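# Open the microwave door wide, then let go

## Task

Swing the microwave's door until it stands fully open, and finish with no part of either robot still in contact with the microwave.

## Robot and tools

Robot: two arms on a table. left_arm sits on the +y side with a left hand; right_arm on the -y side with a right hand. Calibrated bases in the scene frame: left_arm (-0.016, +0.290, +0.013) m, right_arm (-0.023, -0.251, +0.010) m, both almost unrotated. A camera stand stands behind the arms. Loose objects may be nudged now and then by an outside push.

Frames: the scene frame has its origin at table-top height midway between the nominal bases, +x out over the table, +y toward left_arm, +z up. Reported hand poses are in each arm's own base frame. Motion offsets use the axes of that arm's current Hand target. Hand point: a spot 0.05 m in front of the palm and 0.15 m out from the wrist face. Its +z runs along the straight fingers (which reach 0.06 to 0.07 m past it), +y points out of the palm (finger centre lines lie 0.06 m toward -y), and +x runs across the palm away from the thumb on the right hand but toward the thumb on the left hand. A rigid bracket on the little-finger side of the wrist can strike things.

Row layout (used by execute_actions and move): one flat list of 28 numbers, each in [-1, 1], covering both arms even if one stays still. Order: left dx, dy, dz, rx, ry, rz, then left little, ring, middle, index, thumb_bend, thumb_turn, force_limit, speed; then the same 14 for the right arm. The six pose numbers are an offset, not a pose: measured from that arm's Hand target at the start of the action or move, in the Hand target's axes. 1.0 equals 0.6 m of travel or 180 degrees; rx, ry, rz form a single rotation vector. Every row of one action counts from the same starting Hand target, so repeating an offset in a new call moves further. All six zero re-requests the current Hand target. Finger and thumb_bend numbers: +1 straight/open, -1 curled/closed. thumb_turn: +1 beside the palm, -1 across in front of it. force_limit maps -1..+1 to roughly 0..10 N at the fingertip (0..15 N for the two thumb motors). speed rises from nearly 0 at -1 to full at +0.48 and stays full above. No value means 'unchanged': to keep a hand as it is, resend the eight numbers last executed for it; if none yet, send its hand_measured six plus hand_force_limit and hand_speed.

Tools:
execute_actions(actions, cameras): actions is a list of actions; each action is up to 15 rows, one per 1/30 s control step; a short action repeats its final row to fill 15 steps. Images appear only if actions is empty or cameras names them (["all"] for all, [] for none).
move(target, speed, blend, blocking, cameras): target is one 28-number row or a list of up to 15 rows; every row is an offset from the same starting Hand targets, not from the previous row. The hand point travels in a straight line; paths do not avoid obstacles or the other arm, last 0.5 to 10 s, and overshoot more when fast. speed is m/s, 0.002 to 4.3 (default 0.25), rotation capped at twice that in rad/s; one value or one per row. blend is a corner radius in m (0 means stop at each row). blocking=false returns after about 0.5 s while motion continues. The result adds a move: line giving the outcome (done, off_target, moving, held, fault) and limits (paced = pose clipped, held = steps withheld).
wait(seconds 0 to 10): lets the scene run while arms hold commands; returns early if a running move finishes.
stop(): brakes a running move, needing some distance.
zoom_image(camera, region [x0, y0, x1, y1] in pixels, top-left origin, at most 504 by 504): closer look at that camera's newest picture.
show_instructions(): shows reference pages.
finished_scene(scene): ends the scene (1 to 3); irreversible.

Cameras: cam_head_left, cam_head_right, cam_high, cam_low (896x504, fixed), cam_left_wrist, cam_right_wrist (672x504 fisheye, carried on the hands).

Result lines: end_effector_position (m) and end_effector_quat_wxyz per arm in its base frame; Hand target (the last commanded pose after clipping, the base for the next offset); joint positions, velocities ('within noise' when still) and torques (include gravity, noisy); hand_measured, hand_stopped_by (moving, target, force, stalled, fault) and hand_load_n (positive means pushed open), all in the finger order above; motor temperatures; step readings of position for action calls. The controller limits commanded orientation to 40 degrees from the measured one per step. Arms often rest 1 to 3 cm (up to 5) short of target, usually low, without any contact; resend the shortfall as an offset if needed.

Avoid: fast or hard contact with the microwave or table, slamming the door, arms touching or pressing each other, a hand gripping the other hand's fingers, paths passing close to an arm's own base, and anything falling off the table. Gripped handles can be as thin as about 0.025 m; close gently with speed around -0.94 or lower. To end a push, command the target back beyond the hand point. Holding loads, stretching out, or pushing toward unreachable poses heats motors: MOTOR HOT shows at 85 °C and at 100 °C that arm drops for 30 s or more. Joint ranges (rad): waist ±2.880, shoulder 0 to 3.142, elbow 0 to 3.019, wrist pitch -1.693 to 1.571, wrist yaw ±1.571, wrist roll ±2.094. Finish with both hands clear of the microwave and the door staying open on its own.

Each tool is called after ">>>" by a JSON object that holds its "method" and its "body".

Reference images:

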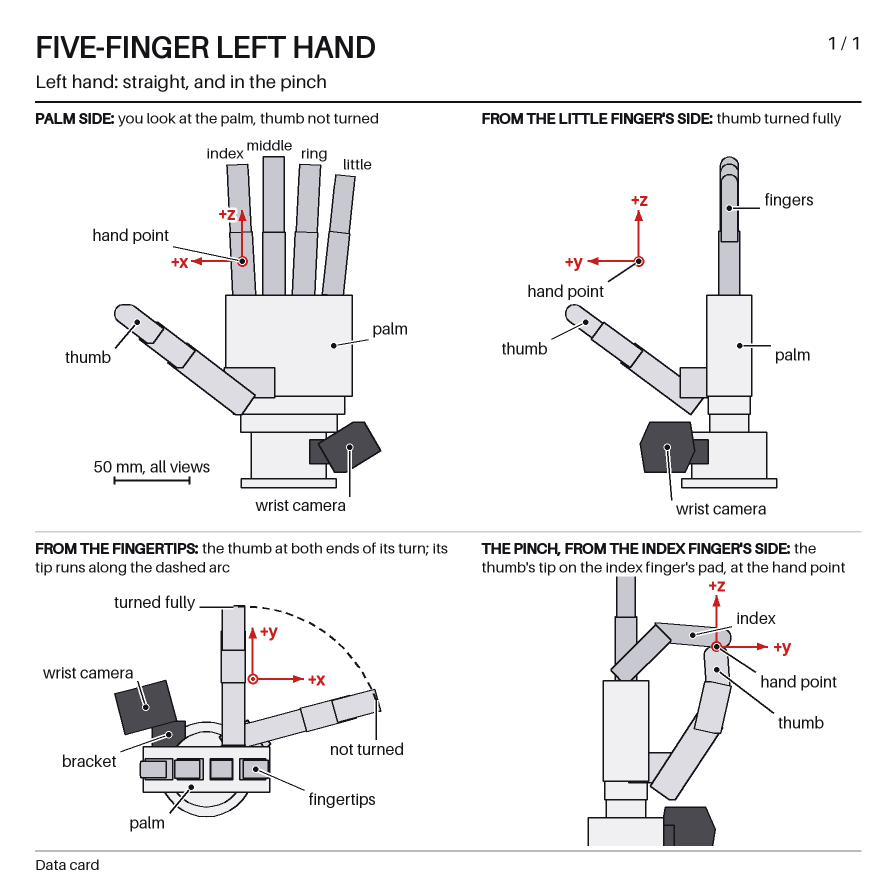

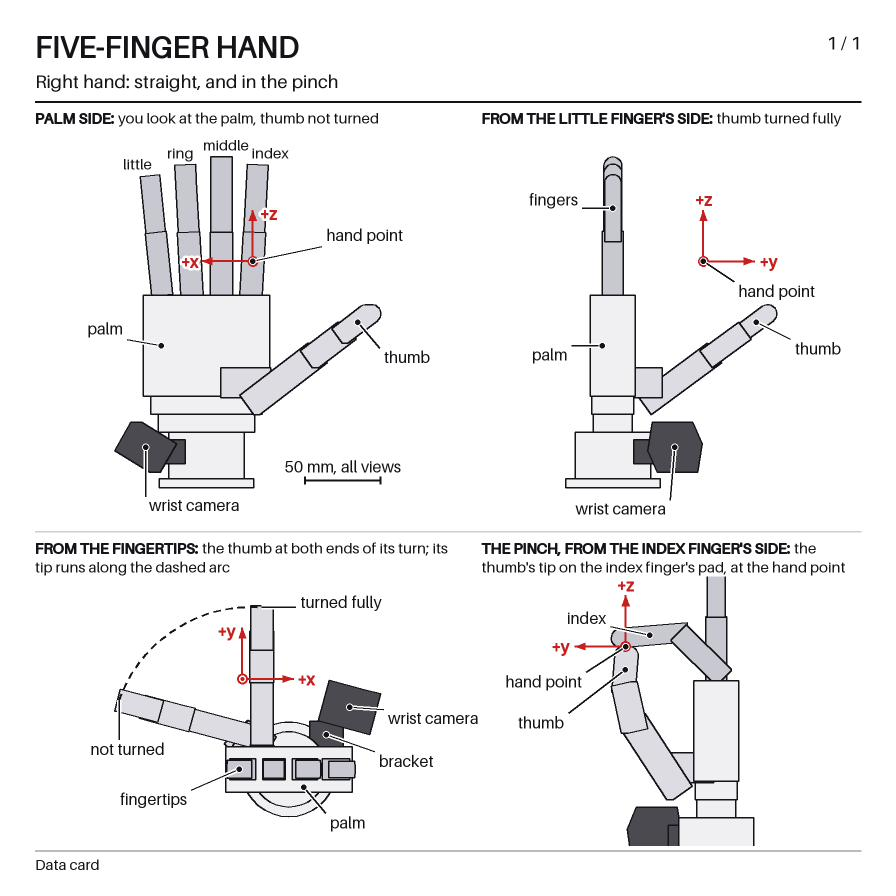

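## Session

>>> {"method": "execute_actions", "body": {"actions": []}}

Scene clock: 0.00 s.
left_arm: end_effector_position=(+0.2261, -0.3614, +0.1192) hand_measured=(+1.000, +1.000, +1.000, +1.000, +1.000, +1.000) hand_load_n=(+0.0, +0.0, +0.0, +0.0, +0.0, +0.0) hand_stopped_by=(target, target, target, target, target, target) hand_force_limit=0.00 hand_speed=-0.80 end_effector_quat_wxyz=(+0.249, +0.075, +0.948, -0.182) | right_arm: end_effector_position=(+0.4735, -0.1029, +0.1149) hand_measured=(+1.000, +1.000, +1.000, +1.000, +1.000, +1.000) hand_load_n=(+0.0, +0.0, +0.0, +0.0, +0.0, +0.0) hand_stopped_by=(target, target, target, target, target, target) hand_force_limit=0.00 hand_speed=-0.80 end_effector_quat_wxyz=(+0.005, +0.270, +0.962, +0.048)
Joint positions: left_arm=[-1.154 1.287 0.909 -0.614 -0.255 0.652] | right_arm=[-0.363 1.545 1.186 -1.211 -0.097 1.755]
Joint velocities: within noise
Joint torques (N m): no reading
Motor temperatures (°C): left_arm=[28 26 30 30 29 29] | right_arm=[31 27 32 31 31 27]
Heat: left arm: hottest elbow 30 °C; right arm: hottest elbow 32 °C.
Hand target: left_arm +0.2311, -0.3726, +0.1341; +0.258, +0.073, +0.943, -0.197 | right_arm +0.4831, -0.1065, +0.1287; +0.022, +0.269, +0.962, +0.047
camera_calibration:
cam_left_wrist: T_world_to_cam=[[-0.427284, -0.880901, 0.203574, -0.251171], [-0.903424, 0.42481, -0.0579783, 0.365749], [-0.035407, -0.208686, -0.977341, 0.169992], [0, 0, 0, 1]] pos_world=[0.229124, -0.341155, 0.238478]
cam_right_wrist: T_world_to_cam=[[0.255674, 0.965579, 0.0478263, -0.0252636], [0.824159, -0.243554, 0.511315, -0.472613], [0.505364, -0.0913135, -0.858061, -0.031711], [0, 0, 0, 1]] pos_world=[0.411994, -0.0936083, 0.215653]

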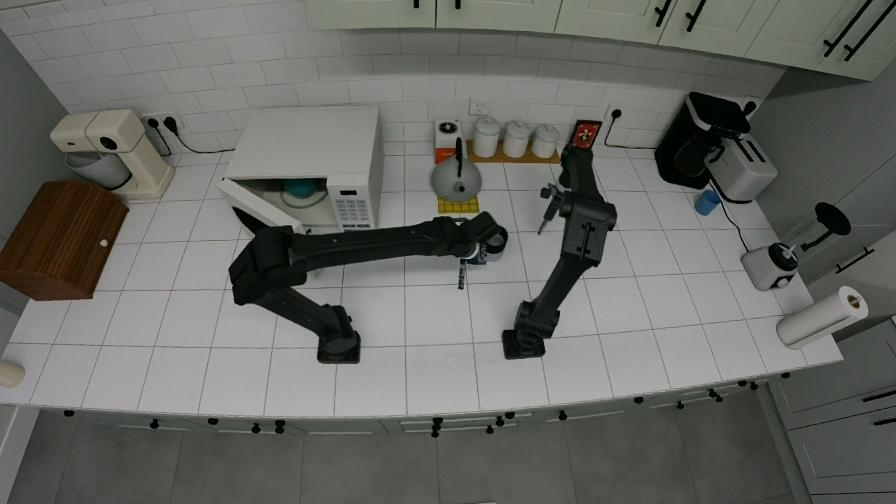

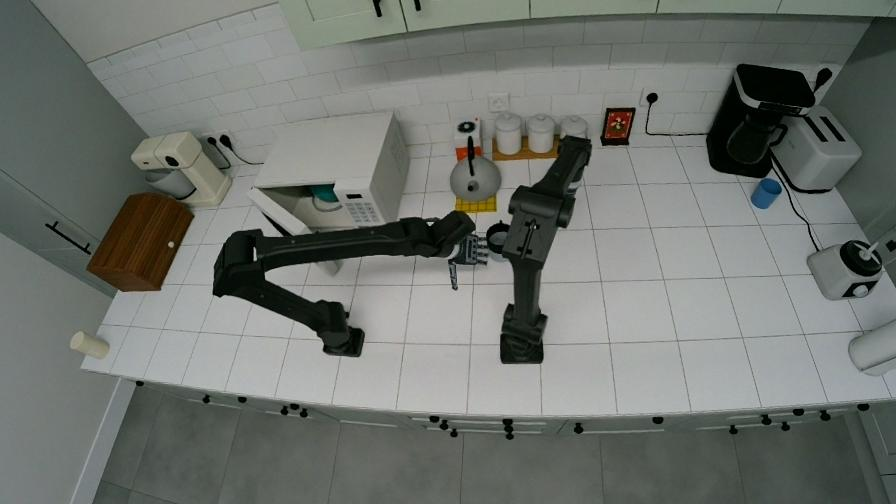

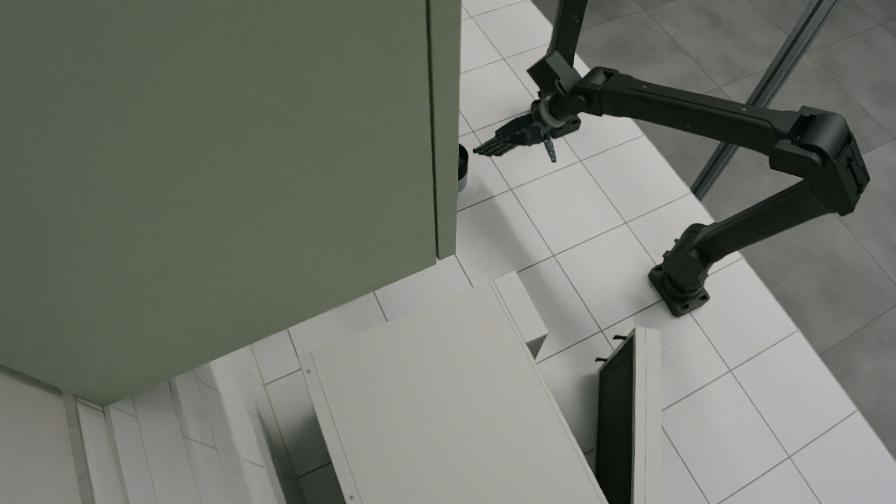

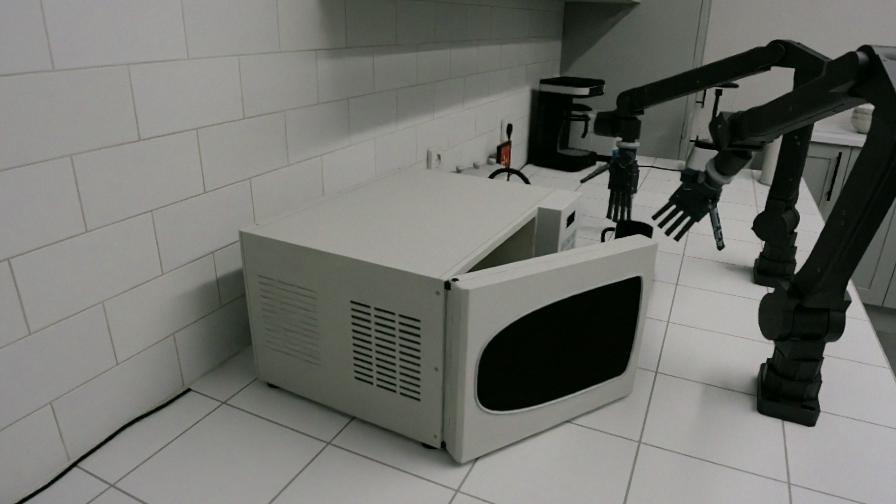

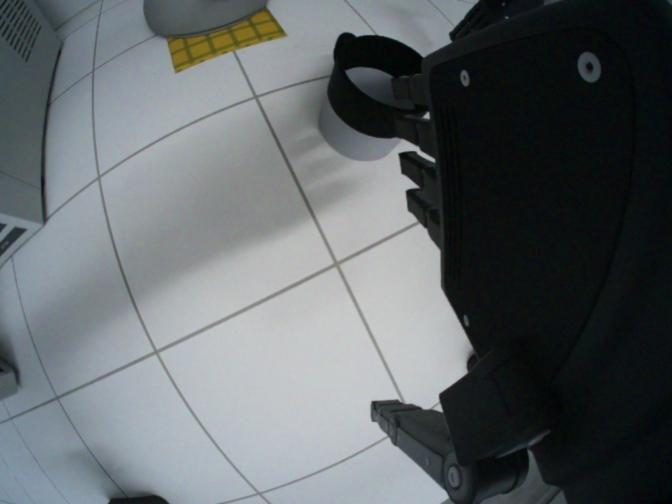

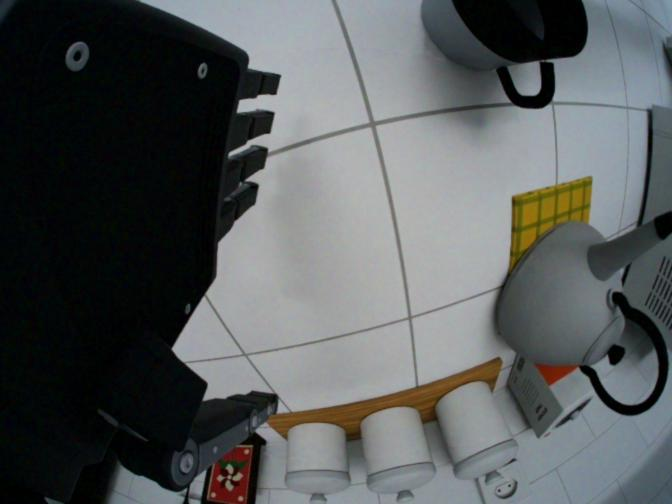

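>>> {"method": "move", "body": {"target": [[-0.1117,-0.0724,-0.171,0,0,0,1,1,1,1,1,1,0,-0.8,0,0,0,0,0,0,1,1,1,1,1,1,0,-0.8],[-0.2837,0.3408,-0.4572,-0.1996,-0.008,-0.523,1,1,1,1,1,1,0,-0.8,0,0,0,0,0,0,1,1,1,1,1,1,0,-0.8],[-0.1403,0.4428,-0.2498,-0.1996,-0.008,-0.523,1,1,1,1,1,1,0,-0.8,0,0,0,0,0,0,1,1,1,1,1,1,0,-0.8]], "speed": [0.25,0.35,0.2], "blend": [0.03,0.02,0], "cameras": ["cam_high","cam_low","cam_left_wrist"]}}

Scene clock: 17.43 s.
left_arm: end_effector_position=(+0.2946, -0.0734, +0.2047) hand_measured=(+1.000, +1.000, +1.000, +1.000, +1.000, +1.000) hand_load_n=(+0.0, +0.0, +0.0, +0.0, +0.0, +0.0) hand_stopped_by=(target, target, target, target, target, target) hand_force_limit=0.00 hand_speed=-0.80 end_effector_quat_wxyz=(-0.047, +0.704, -0.708, +0.044) | right_arm: end_effector_position=(+0.4735, -0.1029, +0.1149) hand_measured=(+1.000, +1.000, +1.000, +1.000, +1.000, +1.000) hand_load_n=(+0.5, +0.0, +0.0, +0.0, +0.0, +0.0) hand_stopped_by=(target, target, target, target, target, target) hand_force_limit=0.00 hand_speed=-0.80 end_effector_quat_wxyz=(+0.005, +0.270, +0.962, +0.048)
Joint positions: left_arm=[-0.131 1.185 1.111 -1.37 -0.021 -0.124] | right_arm=[-0.363 1.545 1.186 -1.211 -0.097 1.755]
Joint torques (N m): left_arm=[0.5 -7.82 7.72 0.46 0.1 0.06] | right_arm=[0.21 -11.81 8.49 0.29 -0.04 -0.07]
Heat: left arm: hottest elbow 33 °C; right arm: hottest elbow 34 °C.
Hand target: left_arm +0.2979, -0.0718, +0.2070; -0.053, +0.706, -0.705, +0.053 | right_arm +0.4831, -0.1065, +0.1287; +0.022, +0.269, +0.962, +0.047
Off the commanded pose: left_arm 0.004 m, 1 deg | right_arm 0.017 m, 2 deg.
move: off_target (right_arm)
camera_calibration:
cam_left_wrist: T_world_to_cam=[[0.963378, -0.227386, 0.142121, -0.33477], [-0.268016, -0.833089, 0.48387, -0.0802228], [0.0083737, -0.50424, -0.863523, 0.258171], [0, 0, 0, 1]] pos_world=[0.298848, -0.0127749, 0.309332]
Images, in order (width x height): cam_high 896x504, cam_low 896x504, cam_left_wrist 672x504.

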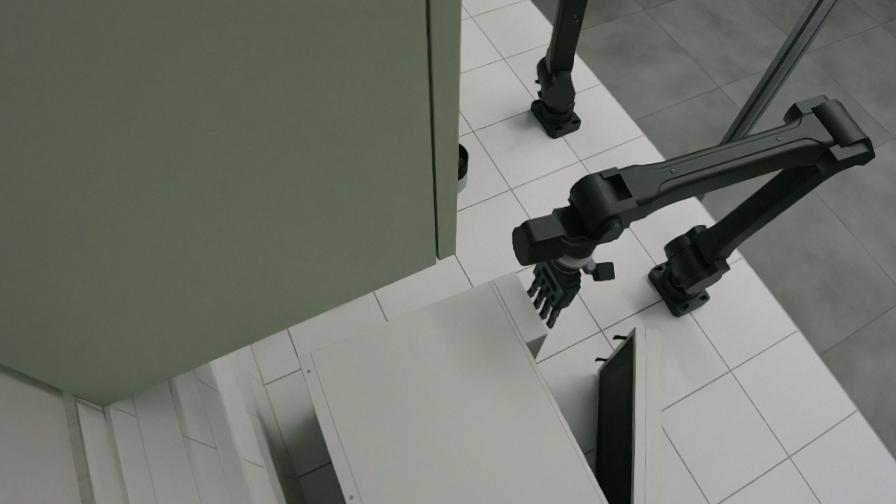

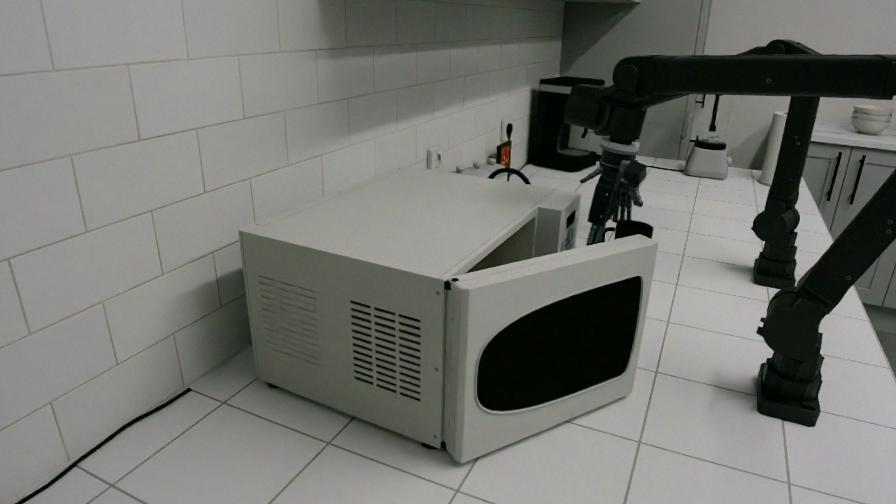

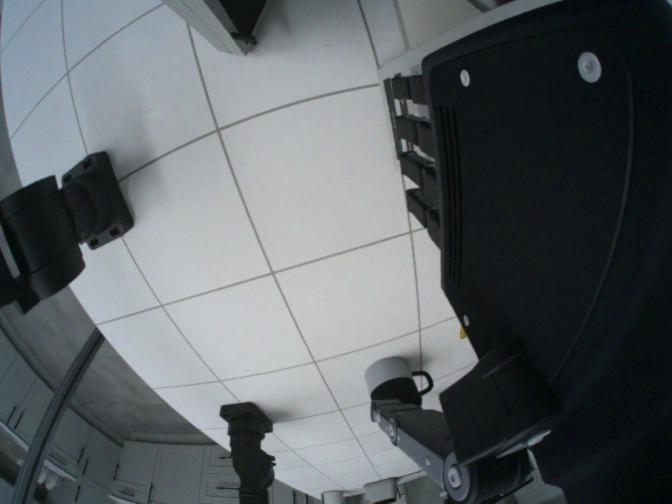

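>>> {"method": "move", "body": {"target": [[-0.178,-0.0076,-0.004,0,0,0,1,1,1,1,1,1,0,-0.8,0,0,0,0,0,0,1,1,1,1,1,1,0,-0.8],[-0.223,0.0122,-0.007,0,0,0,1,1,1,1,1,1,0,-0.8,0,0,0,0,0,0,1,1,1,1,1,1,0,-0.8],[-0.2497,0.0616,-0.0145,0,0,0,1,1,1,1,1,1,0,-0.8,0,0,0,0,0,0,1,1,1,1,1,1,0,-0.8],[-0.3147,0.1276,-0.0245,0,0,0,1,1,1,1,1,1,0,-0.8,0,0,0,0,0,0,1,1,1,1,1,1,0,-0.8],[-0.398,0.177,-0.032,0,0,0,1,1,1,1,1,1,0,-0.8,0,0,0,0,0,0,1,1,1,1,1,1,0,-0.8],[-0.4897,0.2001,-0.0355,0,0,0,1,1,1,1,1,1,0,-0.8,0,0,0,0,0,0,1,1,1,1,1,1,0,-0.8],[-0.5863,0.2001,-0.0355,0,0,0,1,1,1,1,1,1,0,-0.8,0,0,0,0,0,0,1,1,1,1,1,1,0,-0.8],[-0.7197,0.1704,-0.031,0,0,0,1,1,1,1,1,1,0,-0.8,0,0,0,0,0,0,1,1,1,1,1,1,0,-0.8]], "speed": [0.2,0.12,0.12,0.14,0.15,0.15,0.15,0.12], "blend": 0.015, "cameras": ["cam_head_left","cam_low"]}}

Scene clock: 30.80 s.
left_arm: end_effector_position=(+0.1839, +0.3359, +0.1957) hand_measured=(+1.000, +1.000, +1.000, +1.000, +1.000, +1.000) hand_load_n=(+0.0, +0.0, +0.0, +0.5, -0.5, +0.0) hand_stopped_by=(target, target, target, target, target, target) hand_force_limit=0.00 hand_speed=-0.80 end_effector_quat_wxyz=(-0.029, +0.710, -0.702, +0.059) | right_arm: end_effector_position=(+0.4735, -0.1029, +0.1149) hand_measured=(+1.000, +1.000, +1.000, +1.000, +1.000, +1.000) hand_load_n=(+0.0, +0.0, +0.0, +0.0, +0.0, +0.0) hand_stopped_by=(target, target, target, target, target, target) hand_force_limit=0.00 hand_speed=-0.80 end_effector_quat_wxyz=(+0.005, +0.270, +0.962, +0.048)
Joint positions: left_arm=[1.043 1.476 1.356 -1.423 0.128 1.03] | right_arm=[-0.363 1.545 1.186 -1.211 -0.097 1.755]
Joint torques (N m): left_arm=[0.73 -9.23 12.31 -0.09 0.16 0.2] | right_arm=[0.09 -12.81 8.68 0.17 -0.01 -0.07]
Heat: left arm: hottest elbow 34 °C; right arm: hottest elbow 35 °C.
Hand target: left_arm +0.1935, +0.3598, +0.2102; -0.053, +0.706, -0.705, +0.053 | right_arm +0.4831, -0.1065, +0.1287; +0.022, +0.269, +0.962, +0.047
Off the commanded pose: left_arm 0.030 m, 3 deg | right_arm 0.017 m, 2 deg.
move: off_target (left_arm, right_arm); blend cut to 0.0148 m at target 1, 0.0148 m at target 2
Images, in order (width x height): cam_head_left 896x504, cam_low 896x504.

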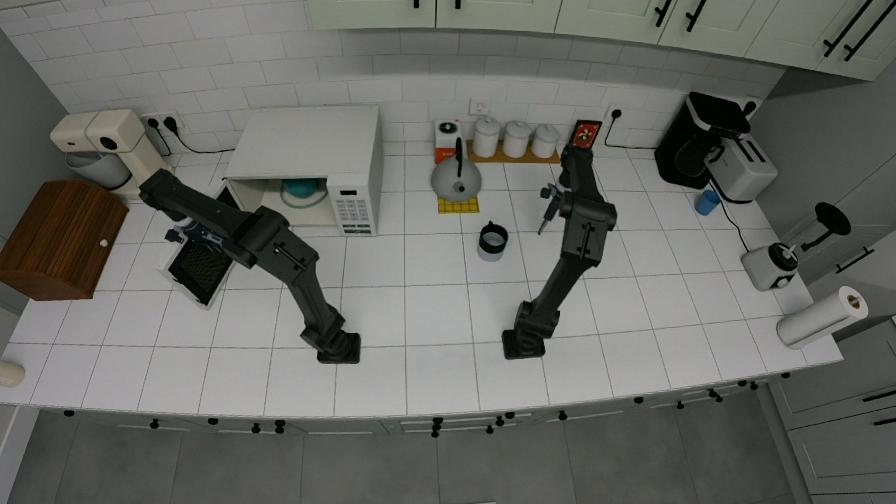

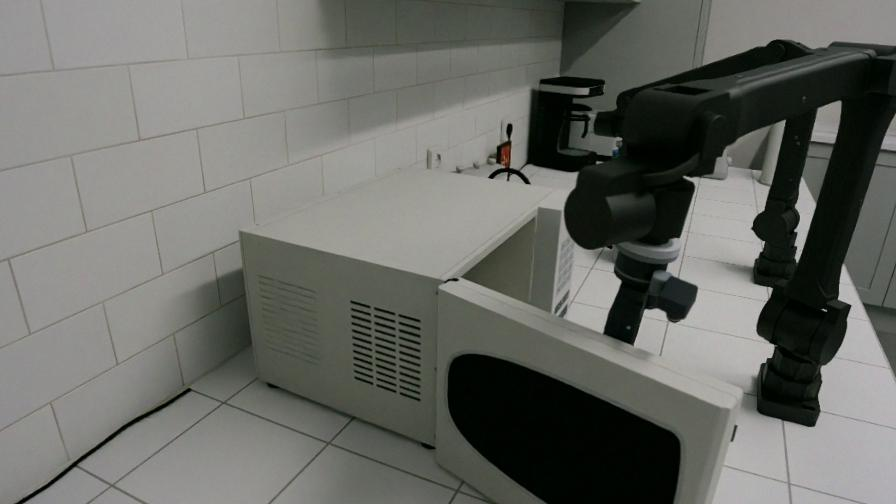

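>>> {"method": "move", "body": {"target": [0.233,0.042,-0.057,0,0,0,1,1,1,1,1,1,0,-0.8,0,0,0,0,0,0,1,1,1,1,1,1,0,-0.8], "speed": 0.2, "cameras": ["cam_head_left","cam_low"]}}

Scene clock: 34.60 s.
left_arm: end_effector_position=(+0.1643, +0.2253, +0.2366) hand_measured=(+1.000, +1.000, +1.000, +1.000, +1.000, +1.000) hand_load_n=(+0.0, +0.0, +0.0, +0.0, +0.0, +0.0) hand_stopped_by=(target, target, target, target, target, target) hand_force_limit=0.00 hand_speed=-0.80 end_effector_quat_wxyz=(-0.052, +0.704, -0.706, +0.054) | right_arm: end_effector_position=(+0.4735, -0.1029, +0.1149) hand_measured=(+1.000, +1.000, +1.000, +1.000, +1.000, +1.000) hand_load_n=(+0.0, +0.0, +0.0, +0.0, +0.0, +0.0) hand_stopped_by=(target, target, target, target, target, target) hand_force_limit=0.00 hand_speed=-0.80 end_effector_quat_wxyz=(+0.005, +0.270, +0.962, +0.048)
Joint positions: left_arm=[0.922 1.162 1.178 -1.498 0.12 0.919] | right_arm=[-0.363 1.545 1.186 -1.211 -0.097 1.755]
Joint torques (N m): left_arm=[-0.5 -7.88 7.65 -0.39 0.03 -0.11] | right_arm=[-0.26 -12.16 8.42 0.09 0.01 -0.1]
Heat: left arm: hottest elbow 34 °C; right arm: hottest elbow 35 °C.
Hand target: left_arm +0.1636, +0.2200, +0.2402; -0.053, +0.706, -0.705, +0.053 | right_arm +0.4831, -0.1065, +0.1287; +0.022, +0.269, +0.962, +0.047
Off the commanded pose: left_arm 0.006 m, 0 deg | right_arm 0.017 m, 2 deg.
move: off_target (right_arm)
Images, in order (width x height): cam_head_left 896x504, cam_low 896x504.

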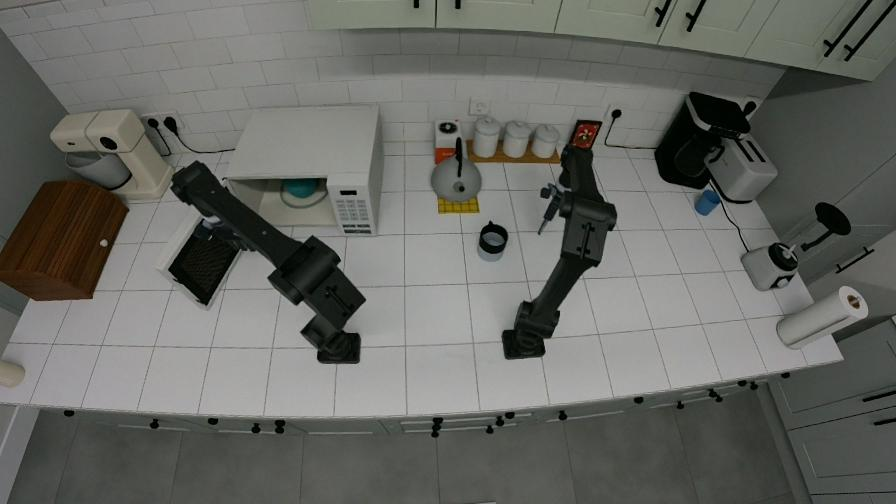

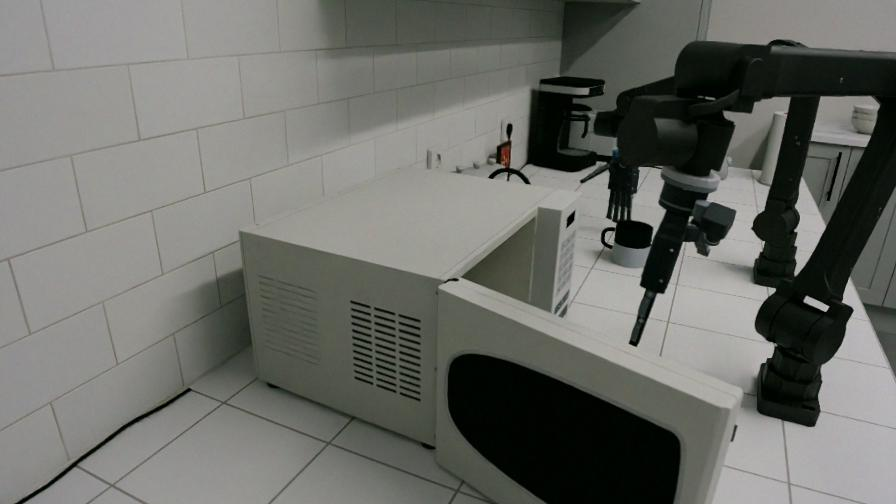

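>>> {"method": "finished_scene", "body": {"scene": 2}}

The scene is finished: the task was done.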